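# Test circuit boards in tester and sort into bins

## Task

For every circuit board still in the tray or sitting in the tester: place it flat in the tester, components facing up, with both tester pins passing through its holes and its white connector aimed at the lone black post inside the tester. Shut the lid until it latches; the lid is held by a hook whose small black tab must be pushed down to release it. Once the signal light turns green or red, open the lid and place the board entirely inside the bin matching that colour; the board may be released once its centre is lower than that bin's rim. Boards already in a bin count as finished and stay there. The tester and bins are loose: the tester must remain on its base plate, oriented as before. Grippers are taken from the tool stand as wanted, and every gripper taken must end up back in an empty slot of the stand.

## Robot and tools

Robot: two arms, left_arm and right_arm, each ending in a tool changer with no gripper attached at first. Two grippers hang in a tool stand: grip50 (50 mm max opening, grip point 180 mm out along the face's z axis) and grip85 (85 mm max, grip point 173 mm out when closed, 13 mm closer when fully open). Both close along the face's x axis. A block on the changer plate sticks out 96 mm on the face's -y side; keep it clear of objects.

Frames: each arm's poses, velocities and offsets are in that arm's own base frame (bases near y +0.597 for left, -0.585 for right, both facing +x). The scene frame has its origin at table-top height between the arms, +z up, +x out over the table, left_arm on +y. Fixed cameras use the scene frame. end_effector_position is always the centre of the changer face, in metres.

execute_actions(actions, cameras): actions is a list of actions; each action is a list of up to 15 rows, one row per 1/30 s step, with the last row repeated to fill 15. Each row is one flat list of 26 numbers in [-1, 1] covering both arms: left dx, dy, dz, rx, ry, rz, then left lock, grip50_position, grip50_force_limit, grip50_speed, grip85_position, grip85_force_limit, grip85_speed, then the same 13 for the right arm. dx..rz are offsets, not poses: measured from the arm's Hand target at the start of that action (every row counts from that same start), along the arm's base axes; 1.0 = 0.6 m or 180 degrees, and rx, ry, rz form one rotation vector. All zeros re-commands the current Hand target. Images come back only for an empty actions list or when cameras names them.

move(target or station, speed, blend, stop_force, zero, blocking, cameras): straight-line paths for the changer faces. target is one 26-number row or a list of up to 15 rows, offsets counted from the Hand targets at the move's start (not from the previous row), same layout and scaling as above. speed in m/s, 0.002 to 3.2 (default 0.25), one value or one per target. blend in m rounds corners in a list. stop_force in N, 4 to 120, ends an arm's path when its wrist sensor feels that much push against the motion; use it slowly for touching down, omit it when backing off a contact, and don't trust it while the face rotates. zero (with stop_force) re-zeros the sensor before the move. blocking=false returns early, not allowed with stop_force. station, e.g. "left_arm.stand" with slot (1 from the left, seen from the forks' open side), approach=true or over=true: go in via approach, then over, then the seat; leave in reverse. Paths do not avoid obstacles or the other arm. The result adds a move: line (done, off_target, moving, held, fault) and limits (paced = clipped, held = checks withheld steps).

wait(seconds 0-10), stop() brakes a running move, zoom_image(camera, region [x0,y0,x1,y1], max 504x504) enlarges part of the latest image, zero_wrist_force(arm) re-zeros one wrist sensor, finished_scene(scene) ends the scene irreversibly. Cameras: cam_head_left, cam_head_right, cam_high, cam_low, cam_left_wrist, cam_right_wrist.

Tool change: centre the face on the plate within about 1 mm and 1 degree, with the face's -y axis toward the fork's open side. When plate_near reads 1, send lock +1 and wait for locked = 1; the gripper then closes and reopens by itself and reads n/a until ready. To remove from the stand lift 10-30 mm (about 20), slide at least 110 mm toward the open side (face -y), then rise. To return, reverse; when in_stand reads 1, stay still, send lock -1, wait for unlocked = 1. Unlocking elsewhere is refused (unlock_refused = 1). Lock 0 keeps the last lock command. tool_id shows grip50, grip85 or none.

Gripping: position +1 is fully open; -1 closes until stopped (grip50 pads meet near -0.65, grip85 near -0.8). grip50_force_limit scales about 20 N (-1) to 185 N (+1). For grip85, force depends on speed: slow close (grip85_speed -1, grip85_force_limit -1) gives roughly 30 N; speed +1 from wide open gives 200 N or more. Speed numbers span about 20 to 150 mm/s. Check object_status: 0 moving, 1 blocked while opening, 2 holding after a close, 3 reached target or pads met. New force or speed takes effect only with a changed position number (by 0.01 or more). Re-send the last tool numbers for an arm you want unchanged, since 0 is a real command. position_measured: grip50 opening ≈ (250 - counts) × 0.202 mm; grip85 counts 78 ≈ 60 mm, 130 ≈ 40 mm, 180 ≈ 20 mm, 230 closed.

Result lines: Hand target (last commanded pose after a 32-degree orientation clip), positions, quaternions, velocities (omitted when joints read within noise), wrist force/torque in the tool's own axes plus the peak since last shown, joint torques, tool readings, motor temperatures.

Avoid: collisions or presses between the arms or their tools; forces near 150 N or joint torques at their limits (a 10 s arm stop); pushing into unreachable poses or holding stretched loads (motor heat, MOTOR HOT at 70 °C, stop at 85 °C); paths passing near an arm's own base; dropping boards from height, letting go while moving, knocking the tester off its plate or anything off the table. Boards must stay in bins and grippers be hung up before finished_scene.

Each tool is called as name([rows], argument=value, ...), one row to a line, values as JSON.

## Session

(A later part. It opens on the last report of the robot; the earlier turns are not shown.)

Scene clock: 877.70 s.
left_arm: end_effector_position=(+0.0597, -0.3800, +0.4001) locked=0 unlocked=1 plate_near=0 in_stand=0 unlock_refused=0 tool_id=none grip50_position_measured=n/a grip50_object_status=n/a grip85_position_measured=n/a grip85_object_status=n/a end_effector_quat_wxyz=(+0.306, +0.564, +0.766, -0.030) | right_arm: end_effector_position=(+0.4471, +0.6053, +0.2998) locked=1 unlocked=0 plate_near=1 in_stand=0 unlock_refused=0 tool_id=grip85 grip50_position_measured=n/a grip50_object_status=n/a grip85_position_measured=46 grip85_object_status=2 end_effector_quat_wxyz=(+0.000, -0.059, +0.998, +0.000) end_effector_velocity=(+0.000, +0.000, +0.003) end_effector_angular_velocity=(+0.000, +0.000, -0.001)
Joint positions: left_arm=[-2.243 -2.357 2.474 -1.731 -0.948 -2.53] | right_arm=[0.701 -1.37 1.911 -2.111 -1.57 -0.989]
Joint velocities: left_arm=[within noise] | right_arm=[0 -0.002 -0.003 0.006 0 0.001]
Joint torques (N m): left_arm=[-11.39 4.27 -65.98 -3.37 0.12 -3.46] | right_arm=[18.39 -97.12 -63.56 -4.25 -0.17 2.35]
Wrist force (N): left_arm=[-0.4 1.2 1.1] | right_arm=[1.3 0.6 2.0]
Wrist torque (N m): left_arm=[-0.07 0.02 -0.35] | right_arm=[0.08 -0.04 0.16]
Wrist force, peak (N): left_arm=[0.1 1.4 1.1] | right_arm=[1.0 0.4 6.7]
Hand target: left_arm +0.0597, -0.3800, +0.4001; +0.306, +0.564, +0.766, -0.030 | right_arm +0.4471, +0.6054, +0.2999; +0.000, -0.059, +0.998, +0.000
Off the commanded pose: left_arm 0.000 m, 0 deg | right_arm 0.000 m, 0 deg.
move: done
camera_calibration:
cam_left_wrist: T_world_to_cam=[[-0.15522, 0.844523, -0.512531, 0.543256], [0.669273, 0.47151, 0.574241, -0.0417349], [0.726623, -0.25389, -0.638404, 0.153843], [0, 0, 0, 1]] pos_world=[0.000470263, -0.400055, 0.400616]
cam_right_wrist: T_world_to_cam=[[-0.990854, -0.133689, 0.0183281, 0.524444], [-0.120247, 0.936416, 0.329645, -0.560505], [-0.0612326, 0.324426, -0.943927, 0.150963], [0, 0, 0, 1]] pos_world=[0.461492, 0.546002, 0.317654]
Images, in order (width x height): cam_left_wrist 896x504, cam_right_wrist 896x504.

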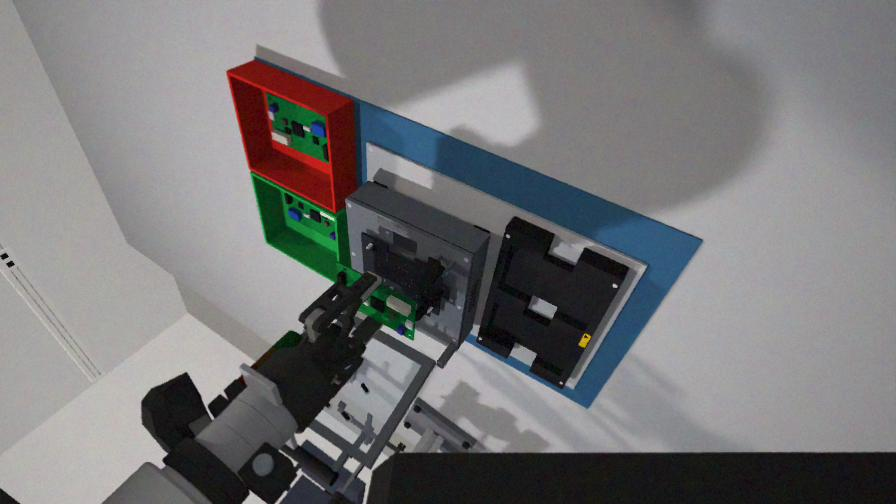

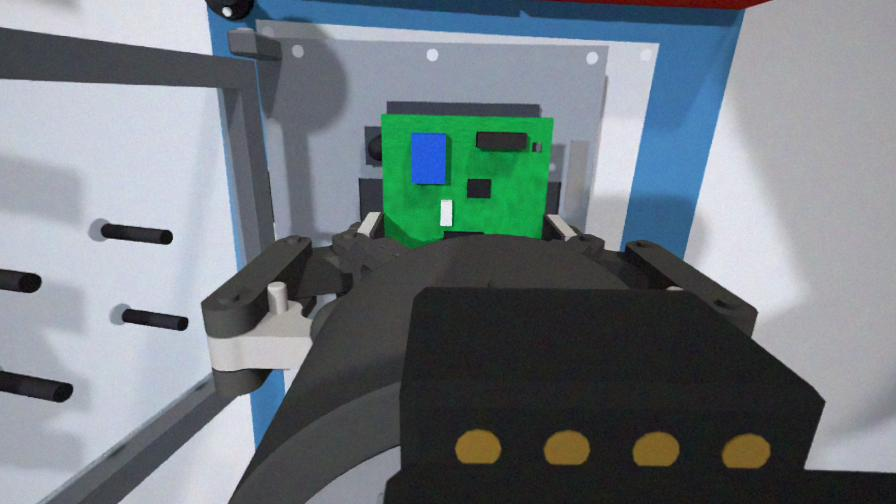

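execute_actions(actions=[])

Scene clock: 900.83 s.
left_arm: end_effector_position=(+0.0597, -0.3800, +0.4001) locked=0 unlocked=1 plate_near=0 in_stand=0 unlock_refused=0 tool_id=none grip50_position_measured=n/a grip50_object_status=n/a grip85_position_measured=n/a grip85_object_status=n/a end_effector_quat_wxyz=(+0.306, +0.564, +0.766, -0.030) | right_arm: end_effector_position=(+0.4471, +0.6054, +0.2999) locked=1 unlocked=0 plate_near=1 in_stand=0 unlock_refused=0 tool_id=grip85 grip50_position_measured=n/a grip50_object_status=n/a grip85_position_measured=46 grip85_object_status=2 end_effector_quat_wxyz=(+0.000, -0.059, +0.998, +0.000)
Joint positions: left_arm=[-2.243 -2.357 2.474 -1.731 -0.948 -2.53] | right_arm=[0.701 -1.37 1.91 -2.111 -1.57 -0.989]
Joint velocities: within noise
Joint torques (N m): left_arm=[-13.08 1.23 -65.46 -3.5 0.23 -3.26] | right_arm=[15.49 -94.61 -62.63 -4.09 -0.3 3.09]
Motor temperatures (°C): left_arm=[28 26 28 34 32 29] | right_arm=[29 29 28 31 36 29]
Wrist force (N): left_arm=[0.1 1.3 1.1] | right_arm=[1.0 0.6 2.1]
Wrist torque (N m): left_arm=[-0.06 -0.01 -0.35] | right_arm=[0.07 -0.03 0.15]
Wrist force, peak (N): left_arm=[0.0 1.5 1.0] | right_arm=[0.9 0.7 2.3]
Hand target: left_arm +0.0597, -0.3800, +0.4001; +0.306, +0.564, +0.766, -0.030 | right_arm +0.4471, +0.6054, +0.2999; +0.000, -0.059, +0.998, +0.000
Tool commands: left_gripper/lock=+0.0 left_gripper/grip50_position=+1.0 left_gripper/grip50_force_limit=+1.0 left_gripper/grip50_speed=+1.0 left_gripper/grip85_position=+1.0 left_gripper/grip85_force_limit=+1.0 left_gripper/grip85_speed=+1.0 right_gripper/lock=+0.0 right_gripper/grip50_position=+1.0 right_gripper/grip50_force_limit=+1.0 right_gripper/grip50_speed=+1.0 right_gripper/grip85_position=-1.0 right_gripper/grip85_force_limit=-1.0 right_gripper/grip85_speed=-1.0
Off the commanded pose: left_arm 0.000 m, 0 deg | right_arm 0.000 m, 0 deg.
camera_calibration:
cam_left_wrist: T_world_to_cam=[[-0.15522, 0.844523, -0.512531, 0.543256], [0.669273, 0.47151, 0.574241, -0.0417349], [0.726623, -0.25389, -0.638404, 0.153843], [0, 0, 0, 1]] pos_world=[0.000470263, -0.400055, 0.400616]
cam_right_wrist: T_world_to_cam=[[-0.990872, -0.133564, 0.0182671, 0.524402], [-0.120149, 0.936433, 0.329633, -0.560588], [-0.061133, 0.324429, -0.943932, 0.151011], [0, 0, 0, 1]] pos_world=[0.461492, 0.546002, 0.317754]

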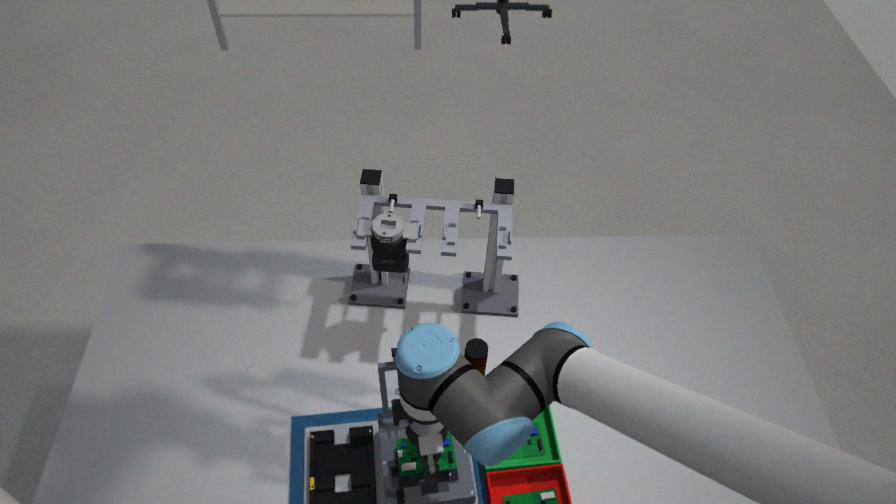

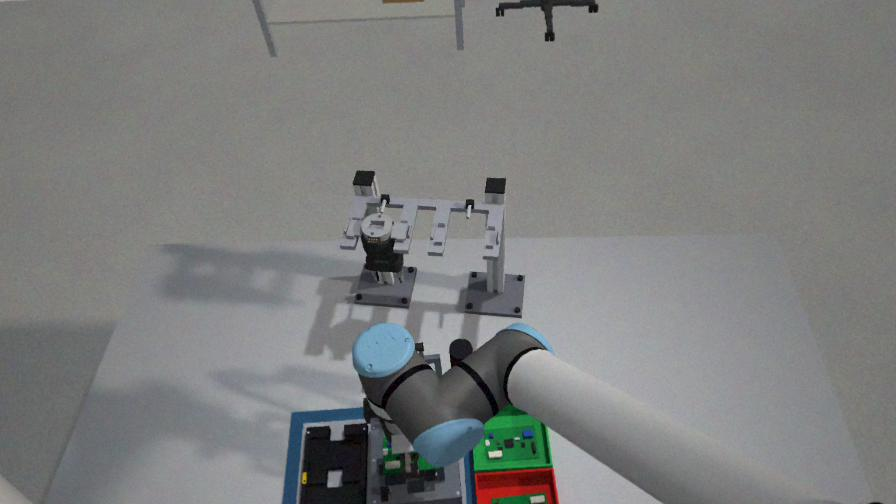

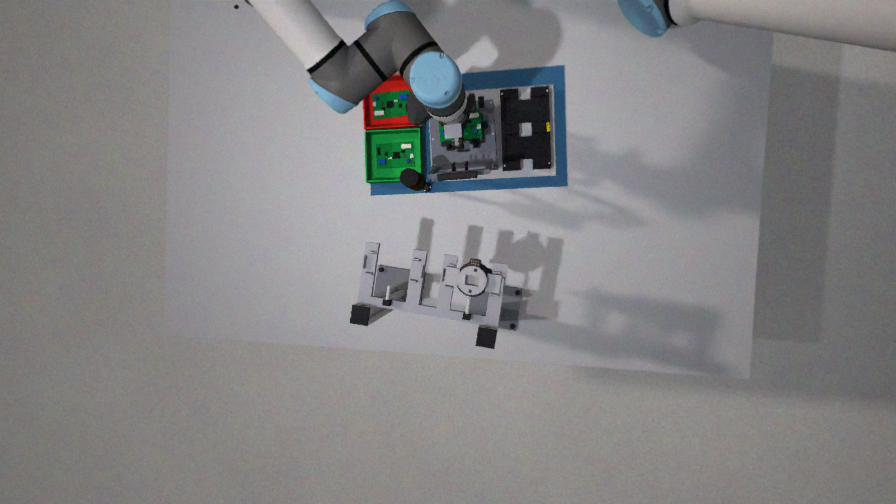

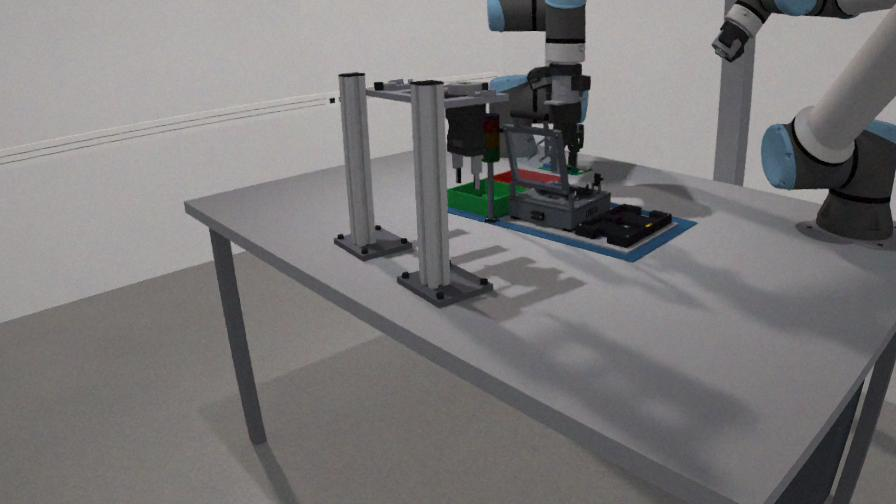

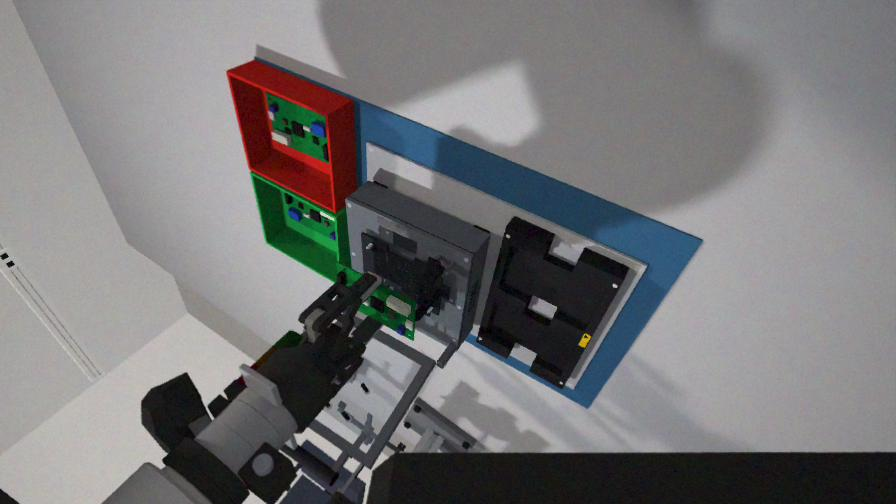

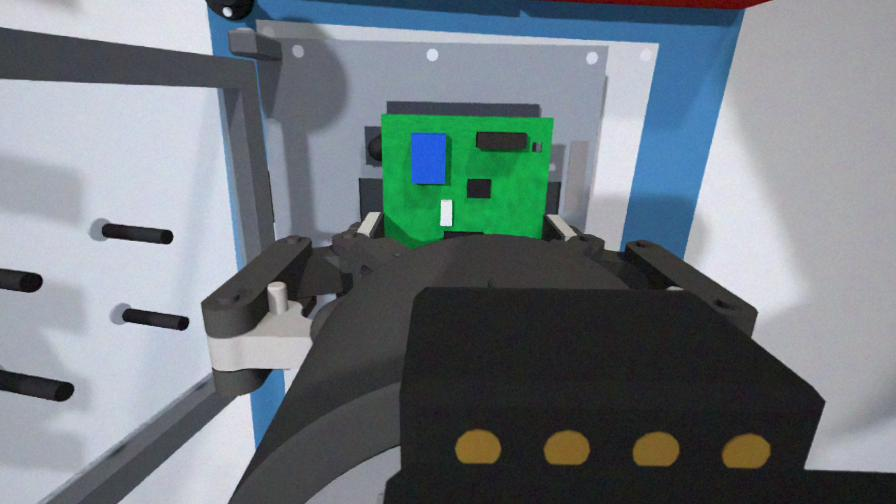

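move([
  [0,0,0,0,0,0,0,1,1,1,1,1,1,0,0,-0.0617,0,0,0,0,1,1,1,-1,-1,-1],
], speed=0.04, stop_force=6, cameras=["cam_right_wrist"])

zoom_image(camera="cam_right_wrist", region=[340, 40, 620, 260])

Scene clock: 905.53 s.
left_arm: end_effector_position=(+0.0597, -0.3800, +0.4001) locked=0 unlocked=1 plate_near=0 in_stand=0 unlock_refused=0 tool_id=none grip50_position_measured=n/a grip50_object_status=n/a grip85_position_measured=n/a grip85_object_status=n/a end_effector_quat_wxyz=(+0.306, +0.564, +0.766, -0.030) | right_arm: end_effector_position=(+0.4471, +0.6054, +0.2629) locked=1 unlocked=0 plate_near=1 in_stand=0 unlock_refused=0 tool_id=grip85 grip50_position_measured=n/a grip50_object_status=n/a grip85_position_measured=46 grip85_object_status=2 end_effector_quat_wxyz=(+0.000, -0.059, +0.998, +0.000)
Joint positions: left_arm=[-2.243 -2.357 2.474 -1.731 -0.948 -2.53] | right_arm=[0.701 -1.335 1.943 -2.178 -1.57 -0.989]
Joint torques (N m): left_arm=[-11.65 3.45 -65.27 -3.54 0.19 -3.34] | right_arm=[8.66 -96.27 -60.39 -4.2 -0.25 2.96]
Wrist force (N): left_arm=[0.0 1.1 0.9] | right_arm=[0.6 0.7 2.4]
Wrist torque (N m): left_arm=[-0.07 0.00 -0.35] | right_arm=[0.06 0.02 0.12]
Wrist force, peak (N): left_arm=[0.0 1.4 1.2] | right_arm=[1.1 0.4 3.8]
Hand target: left_arm +0.0597, -0.3800, +0.4001; +0.306, +0.564, +0.766, -0.030 | right_arm +0.4471, +0.6054, +0.2629; +0.000, -0.059, +0.998, +0.000
Off the commanded pose: left_arm 0.000 m, 0 deg | right_arm 0.000 m, 0 deg.
move: done
camera_calibration:
cam_right_wrist: T_world_to_cam=[[-0.990872, -0.133564, 0.0182671, 0.525078], [-0.120149, 0.936433, 0.329633, -0.548392], [-0.061133, 0.324429, -0.943932, 0.116086], [0, 0, 0, 1]] pos_world=[0.461492, 0.546002, 0.280754]
Images, in order (width x height): cam_right_wrist 896x504.

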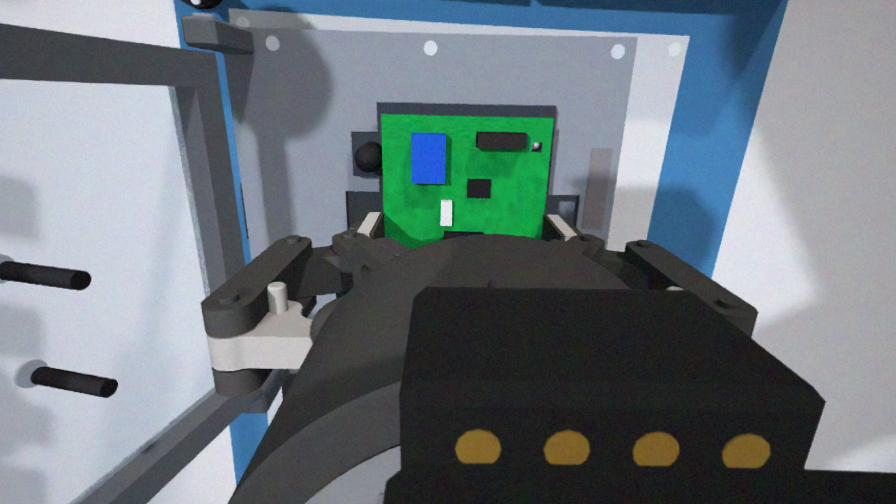

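Scaled by 1.800 from the camera's 896x504 image, which has a finer 1280x720 frame.

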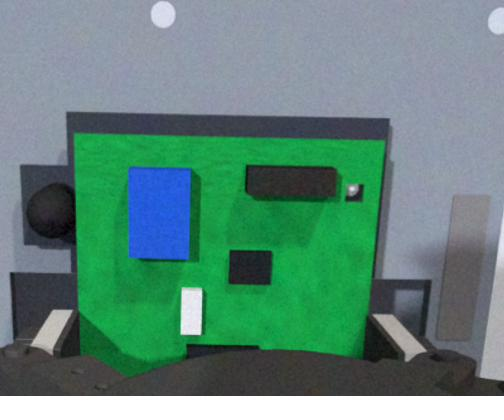

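zoom_image(camera="cam_right_wrist", region=[510, 125, 566, 165])

Scaled by 9.000 from the camera's 896x504 image, which has a finer 1280x720 frame.

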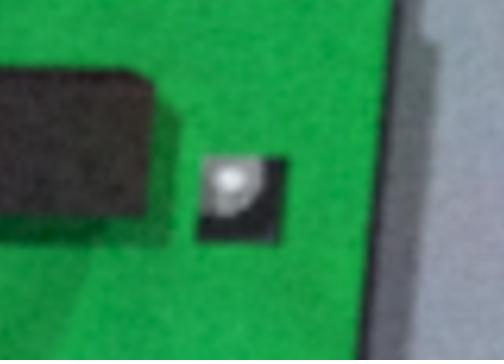

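move([
  [0,0,0,0,0,0,0,1,1,1,1,1,1,0,0,-0.00833,0,0,0,0,1,1,1,-1,-1,-1],
], speed=0.015, stop_force=6, cameras=["cam_right_wrist"])

zoom_image(camera="cam_right_wrist", region=[510, 125, 566, 165])

Scene clock: 918.30 s.
left_arm: end_effector_position=(+0.0597, -0.3800, +0.4001) locked=0 unlocked=1 plate_near=0 in_stand=0 unlock_refused=0 tool_id=none grip50_position_measured=n/a grip50_object_status=n/a grip85_position_measured=n/a grip85_object_status=n/a end_effector_quat_wxyz=(+0.306, +0.564, +0.766, -0.030) | right_arm: end_effector_position=(+0.4471, +0.6054, +0.2578) locked=1 unlocked=0 plate_near=1 in_stand=0 unlock_refused=0 tool_id=grip85 grip50_position_measured=n/a grip50_object_status=n/a grip85_position_measured=46 grip85_object_status=2 end_effector_quat_wxyz=(+0.000, -0.059, +0.998, +0.000)
Joint positions: left_arm=[-2.243 -2.357 2.474 -1.731 -0.948 -2.53] | right_arm=[0.701 -1.33 1.947 -2.188 -1.57 -0.989]
Joint torques (N m): left_arm=[-12.02 0.91 -65.33 -3.85 0.34 -3.56] | right_arm=[2.2 -92.11 -49.9 -4.91 -0.09 2.82]
Wrist force (N): left_arm=[-0.4 1.1 0.9] | right_arm=[3.7 -1.9 -3.4]
Wrist torque (N m): left_arm=[-0.08 0.03 -0.35] | right_arm=[0.50 0.52 -0.05]
Wrist force, peak (N): left_arm=[0.1 1.4 1.3] | right_arm=[4.0 -1.9 -3.8]
Hand target: left_arm +0.0597, -0.3800, +0.4001; +0.306, +0.564, +0.766, -0.030 | right_arm +0.4471, +0.6054, +0.2579; +0.000, -0.059, +0.998, +0.000
Off the commanded pose: left_arm 0.000 m, 0 deg | right_arm 0.000 m, 0 deg.
move: done
camera_calibration:
cam_right_wrist: T_world_to_cam=[[-0.990872, -0.133564, 0.0182671, 0.525171], [-0.120149, 0.936433, 0.329633, -0.546711], [-0.061133, 0.324429, -0.943932, 0.111272], [0, 0, 0, 1]] pos_world=[0.461492, 0.546002, 0.275654]
Images, in order (width x height): cam_right_wrist 896x504.

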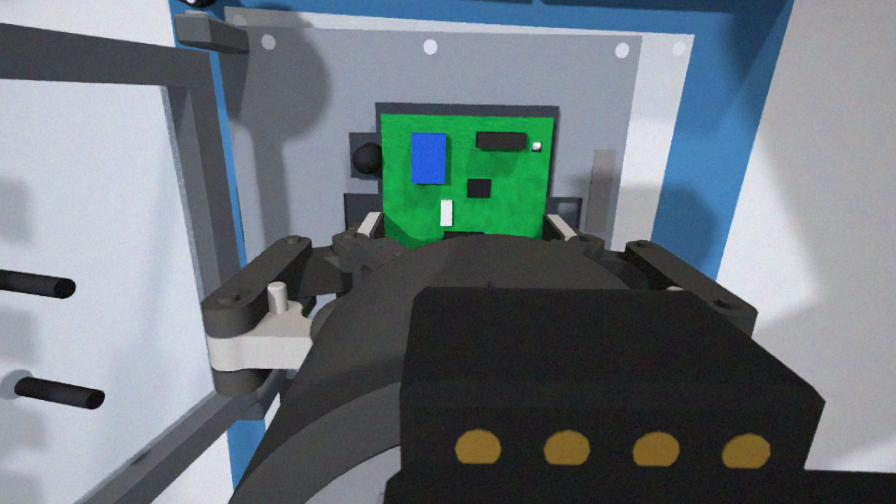

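Scaled by 9.000 from the camera's 896x504 image, which has a finer 1280x720 frame.

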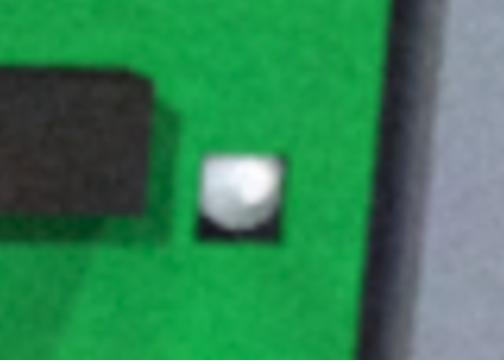

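move([
  [0,0,0,0,0,0,0,1,1,1,1,1,1,-0.0012,-0.0012,0,0,0,0,0,1,1,1,-1,-1,-1],
], speed=0.01, cameras=["cam_right_wrist"])

zoom_image(camera="cam_right_wrist", region=[510, 125, 566, 165])

Scene clock: 923.77 s.
left_arm: end_effector_position=(+0.0597, -0.3800, +0.4001) locked=0 unlocked=1 plate_near=0 in_stand=0 unlock_refused=0 tool_id=none grip50_position_measured=n/a grip50_object_status=n/a grip85_position_measured=n/a grip85_object_status=n/a end_effector_quat_wxyz=(+0.306, +0.564, +0.766, -0.030) | right_arm: end_effector_position=(+0.4464, +0.6046, +0.2579) locked=1 unlocked=0 plate_near=1 in_stand=0 unlock_refused=0 tool_id=grip85 grip50_position_measured=n/a grip50_object_status=n/a grip85_position_measured=46 grip85_object_status=2 end_effector_quat_wxyz=(+0.000, -0.059, +0.998, +0.000)
Joint positions: left_arm=[-2.243 -2.357 2.474 -1.731 -0.948 -2.53] | right_arm=[0.701 -1.331 1.949 -2.188 -1.57 -0.989]
Joint torques (N m): left_arm=[-11.55 3.46 -66.1 -3.78 0.42 -3.42] | right_arm=[-14.81 -91.17 -40.38 -10.32 0.12 -1.62]
Wrist force (N): left_arm=[0.1 1.3 0.8] | right_arm=[0.2 0.9 2.0]
Wrist torque (N m): left_arm=[-0.06 -0.01 -0.35] | right_arm=[0.04 -0.07 0.10]
Wrist force, peak (N): left_arm=[0.5 1.6 1.1] | right_arm=[3.7 -1.9 -3.4]
Hand target: left_arm +0.0597, -0.3800, +0.4001; +0.306, +0.564, +0.766, -0.030 | right_arm +0.4464, +0.6046, +0.2579; +0.000, -0.059, +0.998, +0.000
Off the commanded pose: left_arm 0.000 m, 0 deg | right_arm 0.000 m, 0 deg.
move: done
camera_calibration:
cam_right_wrist: T_world_to_cam=[[-0.990878, -0.133532, 0.0181735, 0.524294], [-0.12015, 0.936437, 0.329621, -0.546183], [-0.0610333, 0.324431, -0.943938, 0.111499], [0, 0, 0, 1]] pos_world=[0.460693, 0.545302, 0.275753]
Images, in order (width x height): cam_right_wrist 896x504.

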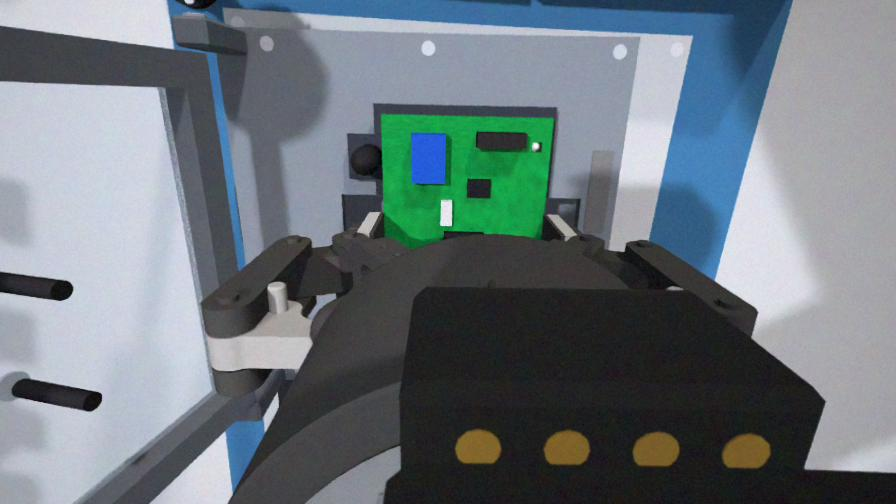

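Scaled by 9.000 from the camera's 896x504 image, which has a finer 1280x720 frame.

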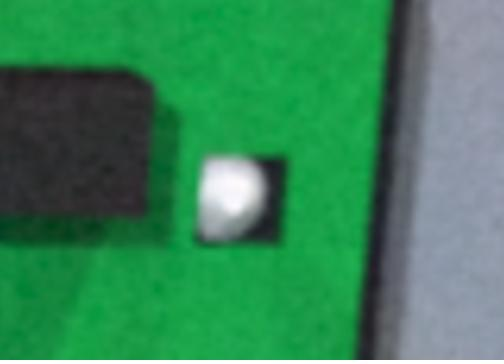

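move([
  [0,0,0,0,0,0,0,1,1,1,1,1,1,0,0,-0.0145,0,0,0,0,1,1,1,-1,-1,-1],
], speed=0.01, stop_force=7, cameras=["cam_right_wrist"])

zoom_image(camera="cam_right_wrist", region=[510, 125, 566, 165])

Scene clock: 927.77 s.
left_arm: end_effector_position=(+0.0597, -0.3800, +0.4001) locked=0 unlocked=1 plate_near=0 in_stand=0 unlock_refused=0 tool_id=none grip50_position_measured=n/a grip50_object_status=n/a grip85_position_measured=n/a grip85_object_status=n/a end_effector_quat_wxyz=(+0.306, +0.564, +0.766, -0.030) | right_arm: end_effector_position=(+0.4464, +0.6047, +0.2533) locked=1 unlocked=0 plate_near=1 in_stand=0 unlock_refused=0 tool_id=grip85 grip50_position_measured=n/a grip50_object_status=n/a grip85_position_measured=46 grip85_object_status=2 end_effector_quat_wxyz=(+0.000, -0.059, +0.998, +0.000)
Joint positions: left_arm=[-2.243 -2.357 2.474 -1.731 -0.948 -2.53] | right_arm=[0.701 -1.327 1.953 -2.197 -1.57 -0.989]
Joint torques (N m): left_arm=[-10.68 2.9 -65.59 -3.76 0.26 -3.09] | right_arm=[-10.52 -98.79 -56.81 -2.42 0.34 -1.92]
Wrist force (N): left_arm=[0.0 1.0 1.2] | right_arm=[-7.6 2.7 6.3]
Wrist torque (N m): left_arm=[-0.08 -0.01 -0.35] | right_arm=[-0.43 -1.53 -0.19]
Wrist force, peak (N): left_arm=[0.2 1.3 1.4] | right_arm=[-8.8 4.0 7.1]
Hand target: left_arm +0.0597, -0.3800, +0.4001; +0.306, +0.564, +0.766, -0.030 | right_arm +0.4464, +0.6047, +0.2533; +0.000, -0.059, +0.998, +0.000 (not the last commanded pose)
Off the commanded pose: left_arm 0.000 m, 0 deg | right_arm 0.004 m, 0 deg.
move: contact (right_arm)
camera_calibration:
cam_right_wrist: T_world_to_cam=[[-0.990878, -0.133529, 0.0181606, 0.524479], [-0.120146, 0.936406, 0.32971, -0.544664], [-0.0610316, 0.324521, -0.943908, 0.107105], [0, 0, 0, 1]] pos_world=[0.460793, 0.545302, 0.271153]
Images, in order (width x height): cam_right_wrist 896x504.

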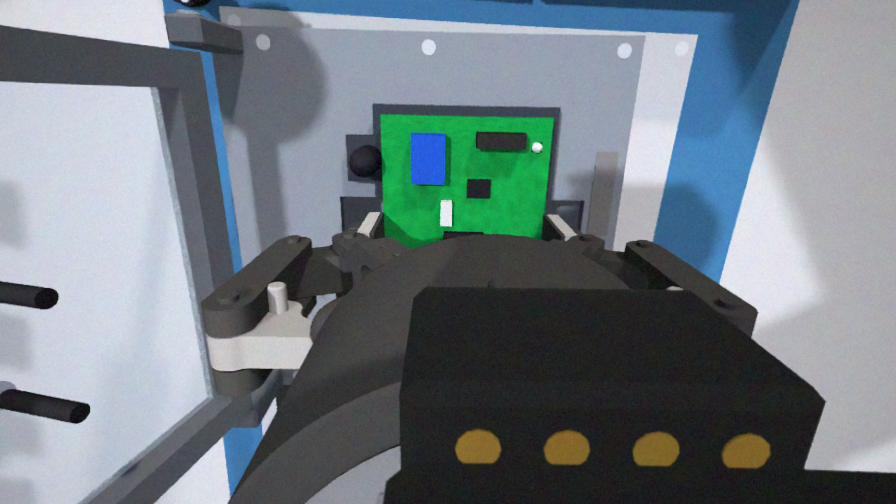

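Scaled by 9.000 from the camera's 896x504 image, which has a finer 1280x720 frame.

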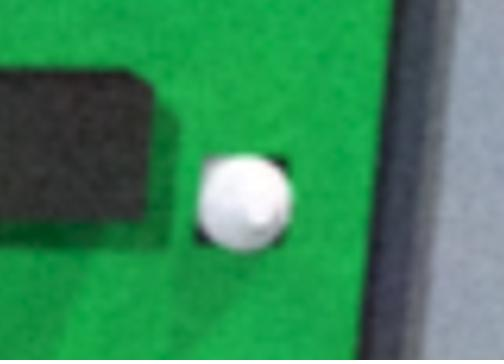

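move([
  [0,0,0,0,0,0,0,1,1,1,1,1,1,0.001,0.0005,0.001,0,0,0,0,1,1,1,-1,-1,-1],
], speed=0.01)

Scene clock: 932.50 s.
left_arm: end_effector_position=(+0.0597, -0.3800, +0.4001) locked=0 unlocked=1 plate_near=0 in_stand=0 unlock_refused=0 tool_id=none grip50_position_measured=n/a grip50_object_status=n/a grip85_position_measured=n/a grip85_object_status=n/a end_effector_quat_wxyz=(+0.306, +0.564, +0.766, -0.030) | right_arm: end_effector_position=(+0.4470, +0.6049, +0.2539) locked=1 unlocked=0 plate_near=1 in_stand=0 unlock_refused=0 tool_id=grip85 grip50_position_measured=n/a grip50_object_status=n/a grip85_position_measured=46 grip85_object_status=2 end_effector_quat_wxyz=(+0.000, -0.059, +0.998, +0.000)
Joint positions: left_arm=[-2.243 -2.357 2.474 -1.731 -0.948 -2.53] | right_arm=[0.701 -1.326 1.951 -2.195 -1.57 -0.989]
Joint torques (N m): left_arm=[-10.35 1.6 -66.46 -3.57 0.42 -3.32] | right_arm=[-17.35 -76.82 -63.46 -7.51 0.34 -3.01]
Wrist force (N): left_arm=[0.0 1.1 0.9] | right_arm=[4.4 -4.1 3.4]
Wrist torque (N m): left_arm=[-0.07 0.00 -0.35] | right_arm=[0.76 0.60 -0.03]
Wrist force, peak (N): left_arm=[0.1 1.4 1.2] | right_arm=[-7.8 2.7 6.7]
Hand target: left_arm +0.0597, -0.3800, +0.4001; +0.306, +0.564, +0.766, -0.030 | right_arm +0.4470, +0.6050, +0.2539; +0.000, -0.059, +0.998, +0.000
Off the commanded pose: left_arm 0.000 m, 0 deg | right_arm 0.000 m, 0 deg.
move: done

move([
  [0,0,0,0,0,0,0,1,1,1,1,1,1,-0.0003,-0.0003,0,0,0,0,0,1,1,1,-1,-1,-1],
], speed=0.01)

move([
  [0,0,0,0,0,0,0,1,1,1,1,1,1,0,0,-0.009,0,0,0,0,1,1,1,-1,-1,-1],
], speed=0.01, stop_force=9, cameras=["cam_right_wrist", "cam_left_wrist"])

zoom_image(camera="cam_right_wrist", region=[510, 125, 566, 165])

Scene clock: 937.73 s.
left_arm: end_effector_position=(+0.0597, -0.3800, +0.4001) locked=0 unlocked=1 plate_near=0 in_stand=0 unlock_refused=0 tool_id=none grip50_position_measured=n/a grip50_object_status=n/a grip85_position_measured=n/a grip85_object_status=n/a end_effector_quat_wxyz=(+0.306, +0.564, +0.766, -0.030) | right_arm: end_effector_position=(+0.4469, +0.6048, +0.2539) locked=1 unlocked=0 plate_near=1 in_stand=0 unlock_refused=0 tool_id=grip85 grip50_position_measured=n/a grip50_object_status=n/a grip85_position_measured=46 grip85_object_status=2 end_effector_quat_wxyz=(+0.000, -0.059, +0.998, +0.000)
Joint positions: left_arm=[-2.243 -2.357 2.474 -1.731 -0.948 -2.53] | right_arm=[0.701 -1.327 1.951 -2.195 -1.57 -0.989]
Joint torques (N m): left_arm=[-9.91 2.42 -65.64 -3.39 0.58 -3.09] | right_arm=[-16.61 -97.55 -40.43 -11.06 0.21 -2.97]
Wrist force (N): left_arm=[-0.3 1.1 1.0] | right_arm=[1.9 -0.5 2.8]
Wrist torque (N m): left_arm=[-0.08 0.01 -0.36] | right_arm=[0.26 0.23 -0.05]
Wrist force, peak (N): left_arm=[0.1 1.5 1.0] | right_arm=[5.1 -3.9 2.7]
Hand target: left_arm +0.0597, -0.3800, +0.4001; +0.306, +0.564, +0.766, -0.030 | right_arm +0.4468, +0.6048, +0.2539; +0.000, -0.059, +0.998, +0.000
Off the commanded pose: left_arm 0.000 m, 0 deg | right_arm 0.000 m, 0 deg.
move: done

Scene clock: 938.93 s.
left_arm: end_effector_position=(+0.0597, -0.3800, +0.4001) locked=0 unlocked=1 plate_near=0 in_stand=0 unlock_refused=0 tool_id=none grip50_position_measured=n/a grip50_object_status=n/a grip85_position_measured=n/a grip85_object_status=n/a end_effector_quat_wxyz=(+0.306, +0.564, +0.766, -0.030) | right_arm: end_effector_position=(+0.4468, +0.6048, +0.2522) locked=1 unlocked=0 plate_near=1 in_stand=0 unlock_refused=0 tool_id=grip85 grip50_position_measured=n/a grip50_object_status=n/a grip85_position_measured=46 grip85_object_status=2 end_effector_quat_wxyz=(+0.000, -0.059, +0.998, +0.000)
Joint positions: left_arm=[-2.243 -2.357 2.474 -1.731 -0.948 -2.53] | right_arm=[0.701 -1.325 1.953 -2.199 -1.57 -0.989]
Joint torques (N m): left_arm=[-10.11 2.25 -66.83 -3.8 0.37 -2.77] | right_arm=[-16 -81.65 -57.5 -4.36 0.48 -2.97]
Wrist force (N): left_arm=[-0.1 1.1 1.2] | right_arm=[3.1 -1.1 -5.5]
Wrist torque (N m): left_arm=[-0.08 0.00 -0.35] | right_arm=[0.23 0.29 -0.04]
Wrist force, peak (N): left_arm=[0.1 1.1 1.4] | right_arm=[7.3 -3.9 -14.7]
Hand target: left_arm +0.0597, -0.3800, +0.4001; +0.306, +0.564, +0.766, -0.030 | right_arm +0.4468, +0.6048, +0.2522; +0.000, -0.059, +0.998, +0.000 (not the last commanded pose)
Off the commanded pose: left_arm 0.000 m, 0 deg | right_arm 0.004 m, 0 deg.
move: contact (right_arm)
camera_calibration:
cam_left_wrist: T_world_to_cam=[[-0.15522, 0.844523, -0.512531, 0.543256], [0.669273, 0.47151, 0.574241, -0.0417349], [0.726623, -0.25389, -0.638404, 0.153843], [0, 0, 0, 1]] pos_world=[0.000470263, -0.400055, 0.400616]
cam_right_wrist: T_world_to_cam=[[-0.990883, -0.133508, 0.0180506, 0.524931], [-0.120154, 0.936367, 0.329818, -0.544318], [-0.0609352, 0.324642, -0.943872, 0.105843], [0, 0, 0, 1]] pos_world=[0.461193, 0.545402, 0.269953]
Images, in order (width x height): cam_left_wrist 896x504, cam_right_wrist 896x504.

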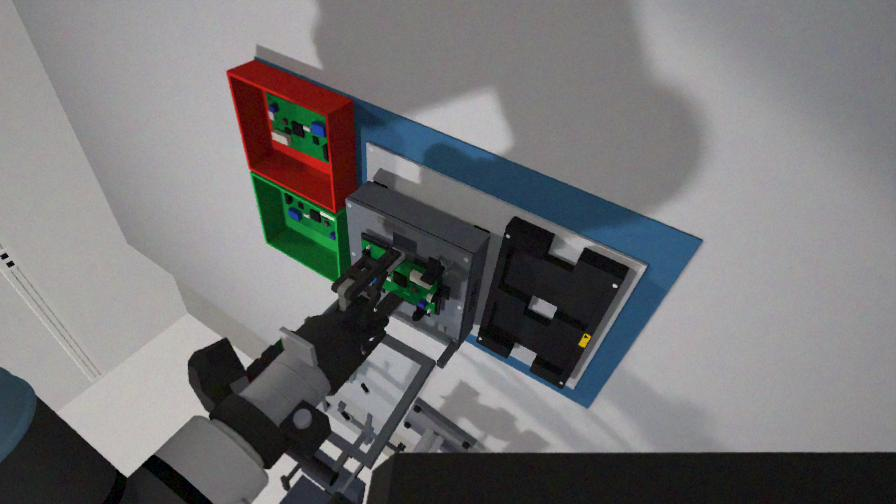

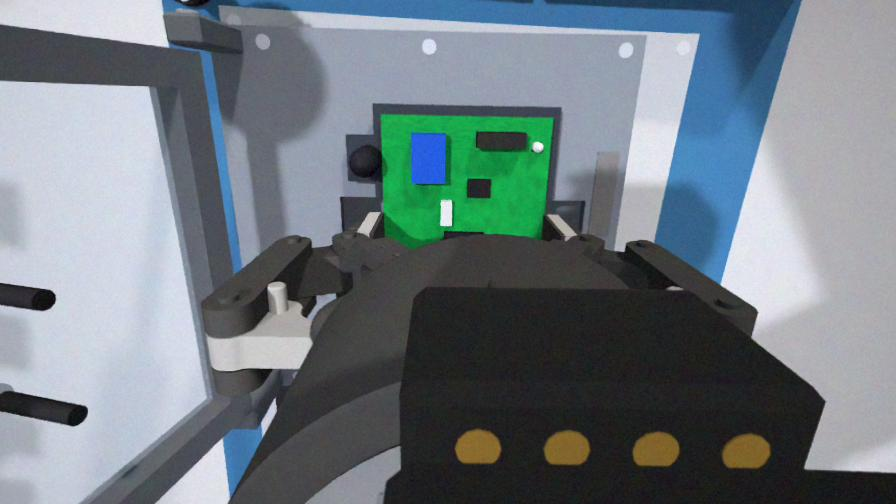

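Scaled by 9.000 from the camera's 896x504 image, which has a finer 1280x720 frame.

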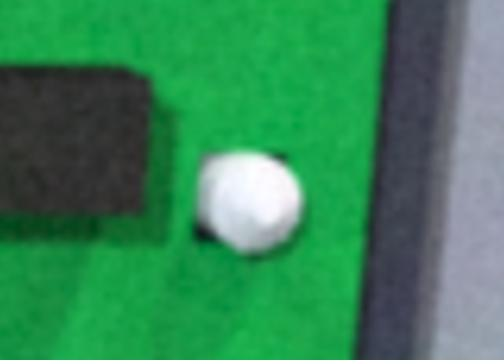

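zoom_image(camera="cam_left_wrist", region=[340, 210, 480, 340])

zoom_image(camera="cam_right_wrist", region=[330, 90, 610, 260])

Scaled by 3.600 from the camera's 896x504 image, which has a finer 1280x720 frame.

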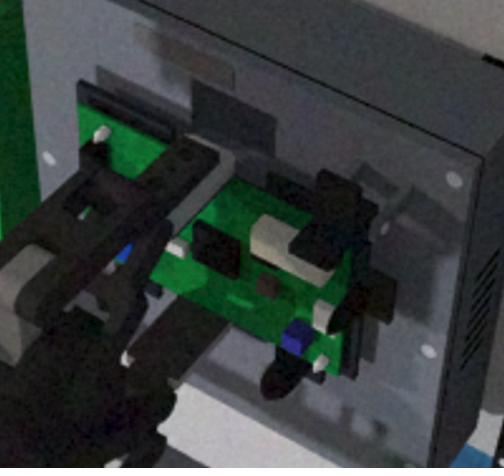

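Scaled by 1.800 from the camera's 896x504 image, which has a finer 1280x720 frame.

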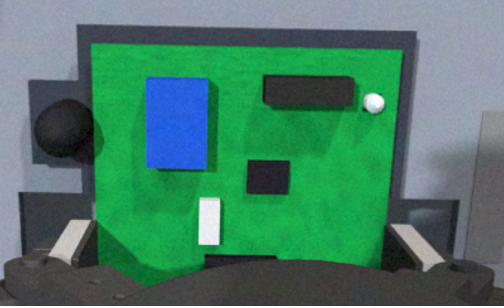

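move([
  [0,0,0,0,0,0,0,1,1,1,1,1,1,-0.0004,0,0,0,0,0,0,1,1,1,-1,-1,-1],
  [0,0,0,0,0,0,0,1,1,1,1,1,1,-0.0004,0,-0.0067,0,0,0,0,1,1,1,-1,-1,-1],
], speed=0.006, stop_force=14)

Scene clock: 949.17 s.
left_arm: end_effector_position=(+0.0597, -0.3800, +0.4001) locked=0 unlocked=1 plate_near=0 in_stand=0 unlock_refused=0 tool_id=none grip50_position_measured=n/a grip50_object_status=n/a grip85_position_measured=n/a grip85_object_status=n/a end_effector_quat_wxyz=(+0.306, +0.564, +0.766, -0.030) | right_arm: end_effector_position=(+0.4467, +0.6048, +0.2510) locked=1 unlocked=0 plate_near=1 in_stand=0 unlock_refused=0 tool_id=grip85 grip50_position_measured=n/a grip50_object_status=n/a grip85_position_measured=46 grip85_object_status=2 end_effector_quat_wxyz=(+0.000, -0.059, +0.998, +0.000)
Joint positions: left_arm=[-2.243 -2.357 2.474 -1.731 -0.948 -2.53] | right_arm=[0.701 -1.324 1.954 -2.201 -1.57 -0.989]
Joint torques (N m): left_arm=[-11.13 -2.06 -65.79 -3.46 0.56 -3.43] | right_arm=[-12.63 -80.86 -53.82 -4.64 0.37 -1.71]
Wrist force (N): left_arm=[0.0 1.1 1.1] | right_arm=[7.3 -3.0 -19.5]
Wrist torque (N m): left_arm=[-0.07 0.00 -0.36] | right_arm=[0.72 1.08 0.00]
Wrist force, peak (N): left_arm=[0.0 1.3 1.3] | right_arm=[8.1 -4.1 -20.9]
Hand target: left_arm +0.0597, -0.3800, +0.4001; +0.306, +0.564, +0.766, -0.030 | right_arm +0.4468, +0.6047, +0.2510; +0.000, -0.059, +0.998, +0.000 (not the last commanded pose)
Off the commanded pose: left_arm 0.000 m, 0 deg | right_arm 0.003 m, 0 deg.
move: contact (right_arm); path passed 1 of 2 targets

move([
  [0,0,0,0,0,0,0,1,1,1,1,1,1,-0.0006,0,0.0013,0,0,0,0,1,1,1,-1,-1,-1],
], speed=0.006, cameras=["cam_right_wrist"])

zoom_image(camera="cam_right_wrist", region=[510, 125, 566, 165])

Scene clock: 953.73 s.
left_arm: end_effector_position=(+0.0597, -0.3800, +0.4001) locked=0 unlocked=1 plate_near=0 in_stand=0 unlock_refused=0 tool_id=none grip50_position_measured=n/a grip50_object_status=n/a grip85_position_measured=n/a grip85_object_status=n/a end_effector_quat_wxyz=(+0.306, +0.564, +0.766, -0.030) | right_arm: end_effector_position=(+0.4464, +0.6047, +0.2518) locked=1 unlocked=0 plate_near=1 in_stand=0 unlock_refused=0 tool_id=grip85 grip50_position_measured=n/a grip50_object_status=n/a grip85_position_measured=46 grip85_object_status=2 end_effector_quat_wxyz=(+0.000, -0.059, +0.998, +0.000)
Joint positions: left_arm=[-2.243 -2.357 2.474 -1.731 -0.948 -2.53] | right_arm=[0.701 -1.325 1.954 -2.2 -1.57 -0.989]
Joint torques (N m): left_arm=[-9.55 2.78 -65.23 -3.86 0.78 -3.53] | right_arm=[22.13 -81.58 -51.28 -2.18 0.42 3.04]
Wrist force (N): left_arm=[-0.1 0.9 0.8] | right_arm=[-0.8 -2.3 -13.5]
Wrist torque (N m): left_arm=[-0.08 0.01 -0.35] | right_arm=[0.44 -0.34 -0.03]
Wrist force, peak (N): left_arm=[0.0 1.4 1.5] | right_arm=[7.1 -3.6 -19.9]
Hand target: left_arm +0.0597, -0.3800, +0.4001; +0.306, +0.564, +0.766, -0.030 | right_arm +0.4464, +0.6047, +0.2518; +0.000, -0.059, +0.998, +0.000
Off the commanded pose: left_arm 0.000 m, 0 deg | right_arm 0.000 m, 0 deg.
move: done
camera_calibration:
cam_right_wrist: T_world_to_cam=[[-0.990903, -0.133405, 0.0177444, 0.524575], [-0.120147, 0.936317, 0.329961, -0.544282], [-0.0606327, 0.324827, -0.943828, 0.105283], [0, 0, 0, 1]] pos_world=[0.460793, 0.545403, 0.269652]
Images, in order (width x height): cam_right_wrist 896x504.

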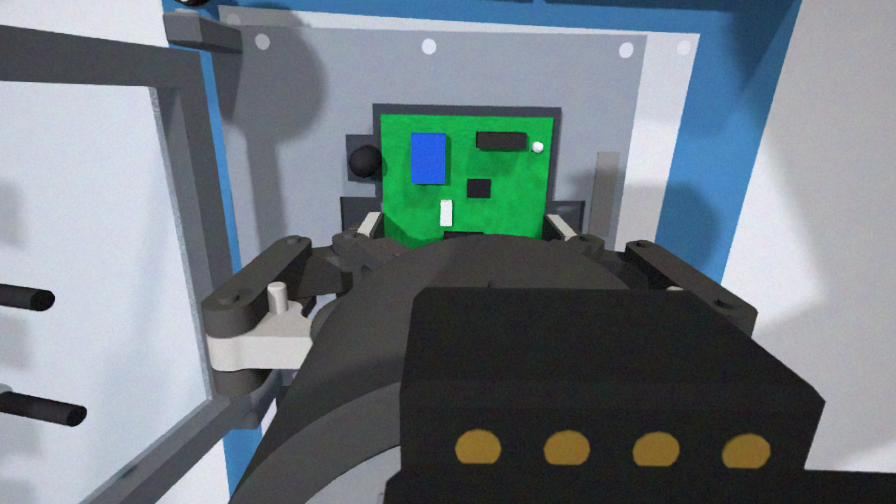

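Scaled by 9.000 from the camera's 896x504 image, which has a finer 1280x720 frame.

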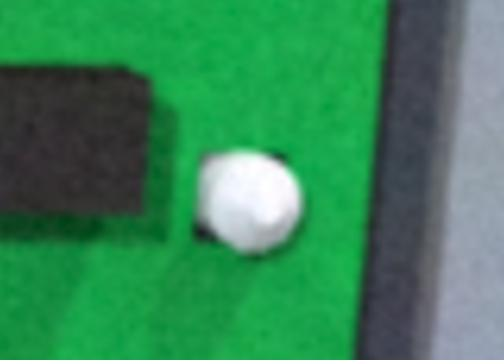

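move([
  [0,0,0,0,0,0,0,1,1,1,1,1,1,0,0,0.0025,0,0,0,0,1,1,1,-1,-1,-1],
], speed=0.006)

move([
  [0,0,0,0,0,0,0,1,1,1,1,1,1,0,0,0,0,0,0,0,1,1,1,0.9,-1,-1],
], cameras=["cam_right_wrist", "cam_left_wrist"])

zoom_image(camera="cam_right_wrist", region=[330, 90, 610, 260])

zoom_image(camera="cam_left_wrist", region=[340, 210, 480, 340])

Scene clock: 967.77 s.
left_arm: end_effector_position=(+0.0597, -0.3800, +0.4001) locked=0 unlocked=1 plate_near=0 in_stand=0 unlock_refused=0 tool_id=none grip50_position_measured=n/a grip50_object_status=n/a grip85_position_measured=n/a grip85_object_status=n/a end_effector_quat_wxyz=(+0.306, +0.564, +0.766, -0.030) | right_arm: end_effector_position=(+0.4464, +0.6047, +0.2533) locked=1 unlocked=0 plate_near=1 in_stand=0 unlock_refused=0 tool_id=grip85 grip50_position_measured=n/a grip50_object_status=n/a grip85_position_measured=46 grip85_object_status=2 end_effector_quat_wxyz=(+0.000, -0.059, +0.998, +0.000)
Joint positions: left_arm=[-2.243 -2.357 2.474 -1.731 -0.948 -2.53] | right_arm=[0.701 -1.327 1.953 -2.197 -1.57 -0.989]
Joint torques (N m): left_arm=[-10.21 2.94 -66.31 -3.64 0.94 -3.22] | right_arm=[20.52 -97.01 -57.8 -3.38 0.28 2.83]
Wrist force (N): left_arm=[0.3 1.0 1.2] | right_arm=[-6.7 0.1 6.0]
Wrist torque (N m): left_arm=[-0.08 -0.02 -0.35] | right_arm=[0.02 -1.40 -0.05]
Wrist force, peak (N): left_arm=[0.1 1.3 1.3] | right_arm=[-2.4 -3.3 -14.2]
Hand target: left_arm +0.0597, -0.3800, +0.4001; +0.306, +0.564, +0.766, -0.030 | right_arm +0.4464, +0.6047, +0.2533; +0.000, -0.059, +0.998, +0.000
Off the commanded pose: left_arm 0.000 m, 0 deg | right_arm 0.000 m, 0 deg.
move: done

Scene clock: 968.63 s.
left_arm: end_effector_position=(+0.0597, -0.3800, +0.4001) locked=0 unlocked=1 plate_near=0 in_stand=0 unlock_refused=0 tool_id=none grip50_position_measured=n/a grip50_object_status=n/a grip85_position_measured=n/a grip85_object_status=n/a end_effector_quat_wxyz=(+0.306, +0.564, +0.766, -0.030) | right_arm: end_effector_position=(+0.4464, +0.6048, +0.2533) locked=1 unlocked=0 plate_near=1 in_stand=0 unlock_refused=0 tool_id=grip85 grip50_position_measured=n/a grip50_object_status=n/a grip85_position_measured=16 grip85_object_status=3 end_effector_quat_wxyz=(+0.000, -0.059, +0.998, +0.000)
Joint positions: left_arm=[-2.243 -2.357 2.474 -1.731 -0.948 -2.53] | right_arm=[0.701 -1.327 1.953 -2.197 -1.57 -0.989]
Joint torques (N m): left_arm=[-9.19 3.54 -65.92 -3.43 0.76 -3.53] | right_arm=[13.13 -89.48 -55.39 -9.79 0.22 2.88]
Wrist force (N): left_arm=[-0.1 1.1 1.0] | right_arm=[0.8 0.3 1.2]
Wrist torque (N m): left_arm=[-0.07 0.00 -0.35] | right_arm=[0.02 0.02 0.11]
Wrist force, peak (N): left_arm=[0.1 1.2 1.2] | right_arm=[-6.9 0.1 6.1]
Hand target: left_arm +0.0597, -0.3800, +0.4001; +0.306, +0.564, +0.766, -0.030 | right_arm +0.4464, +0.6047, +0.2533; +0.000, -0.059, +0.998, +0.000
Off the commanded pose: left_arm 0.000 m, 0 deg | right_arm 0.000 m, 0 deg.
move: done
camera_calibration:
cam_left_wrist: T_world_to_cam=[[-0.15522, 0.844523, -0.512531, 0.543256], [0.669273, 0.47151, 0.574241, -0.0417349], [0.726623, -0.25389, -0.638404, 0.153843], [0, 0, 0, 1]] pos_world=[0.000470263, -0.400055, 0.400616]
cam_right_wrist: T_world_to_cam=[[-0.990903, -0.133405, 0.0177444, 0.52445], [-0.120147, 0.936317, 0.329961, -0.544789], [-0.0606327, 0.324827, -0.943828, 0.106693], [0, 0, 0, 1]] pos_world=[0.460693, 0.545403, 0.271152]
Images, in order (width x height): cam_left_wrist 896x504, cam_right_wrist 896x504.

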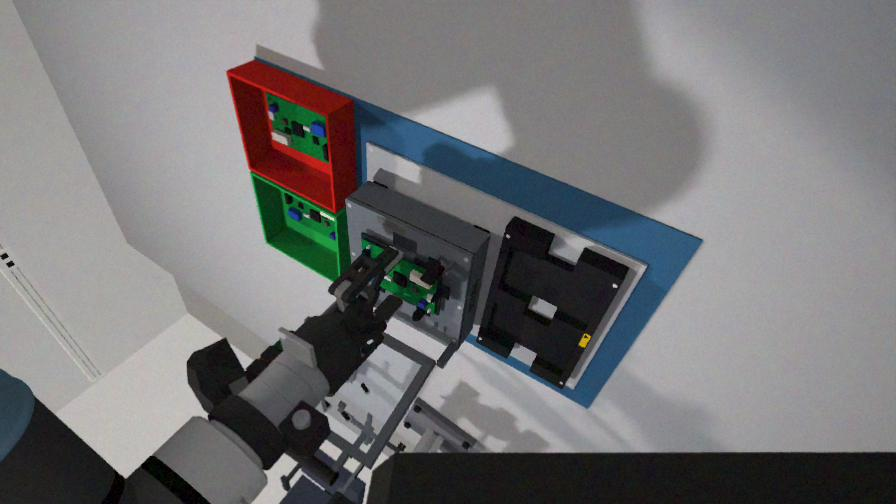

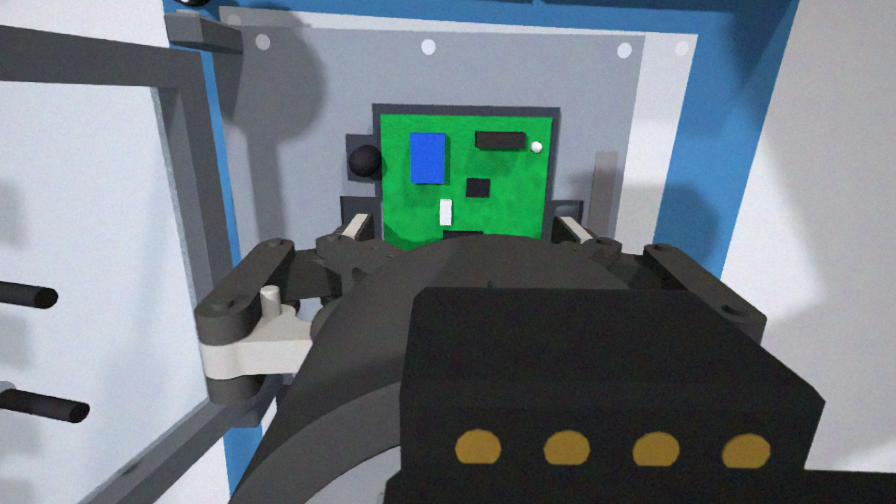

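Scaled by 1.800 from the camera's 896x504 image, which has a finer 1280x720 frame.

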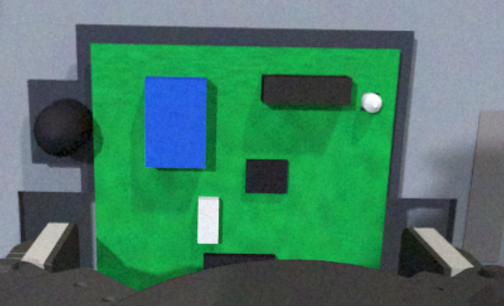

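Scaled by 3.600 from the camera's 896x504 image, which has a finer 1280x720 frame.

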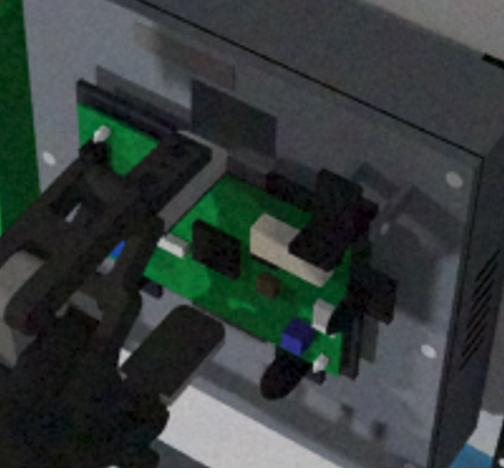

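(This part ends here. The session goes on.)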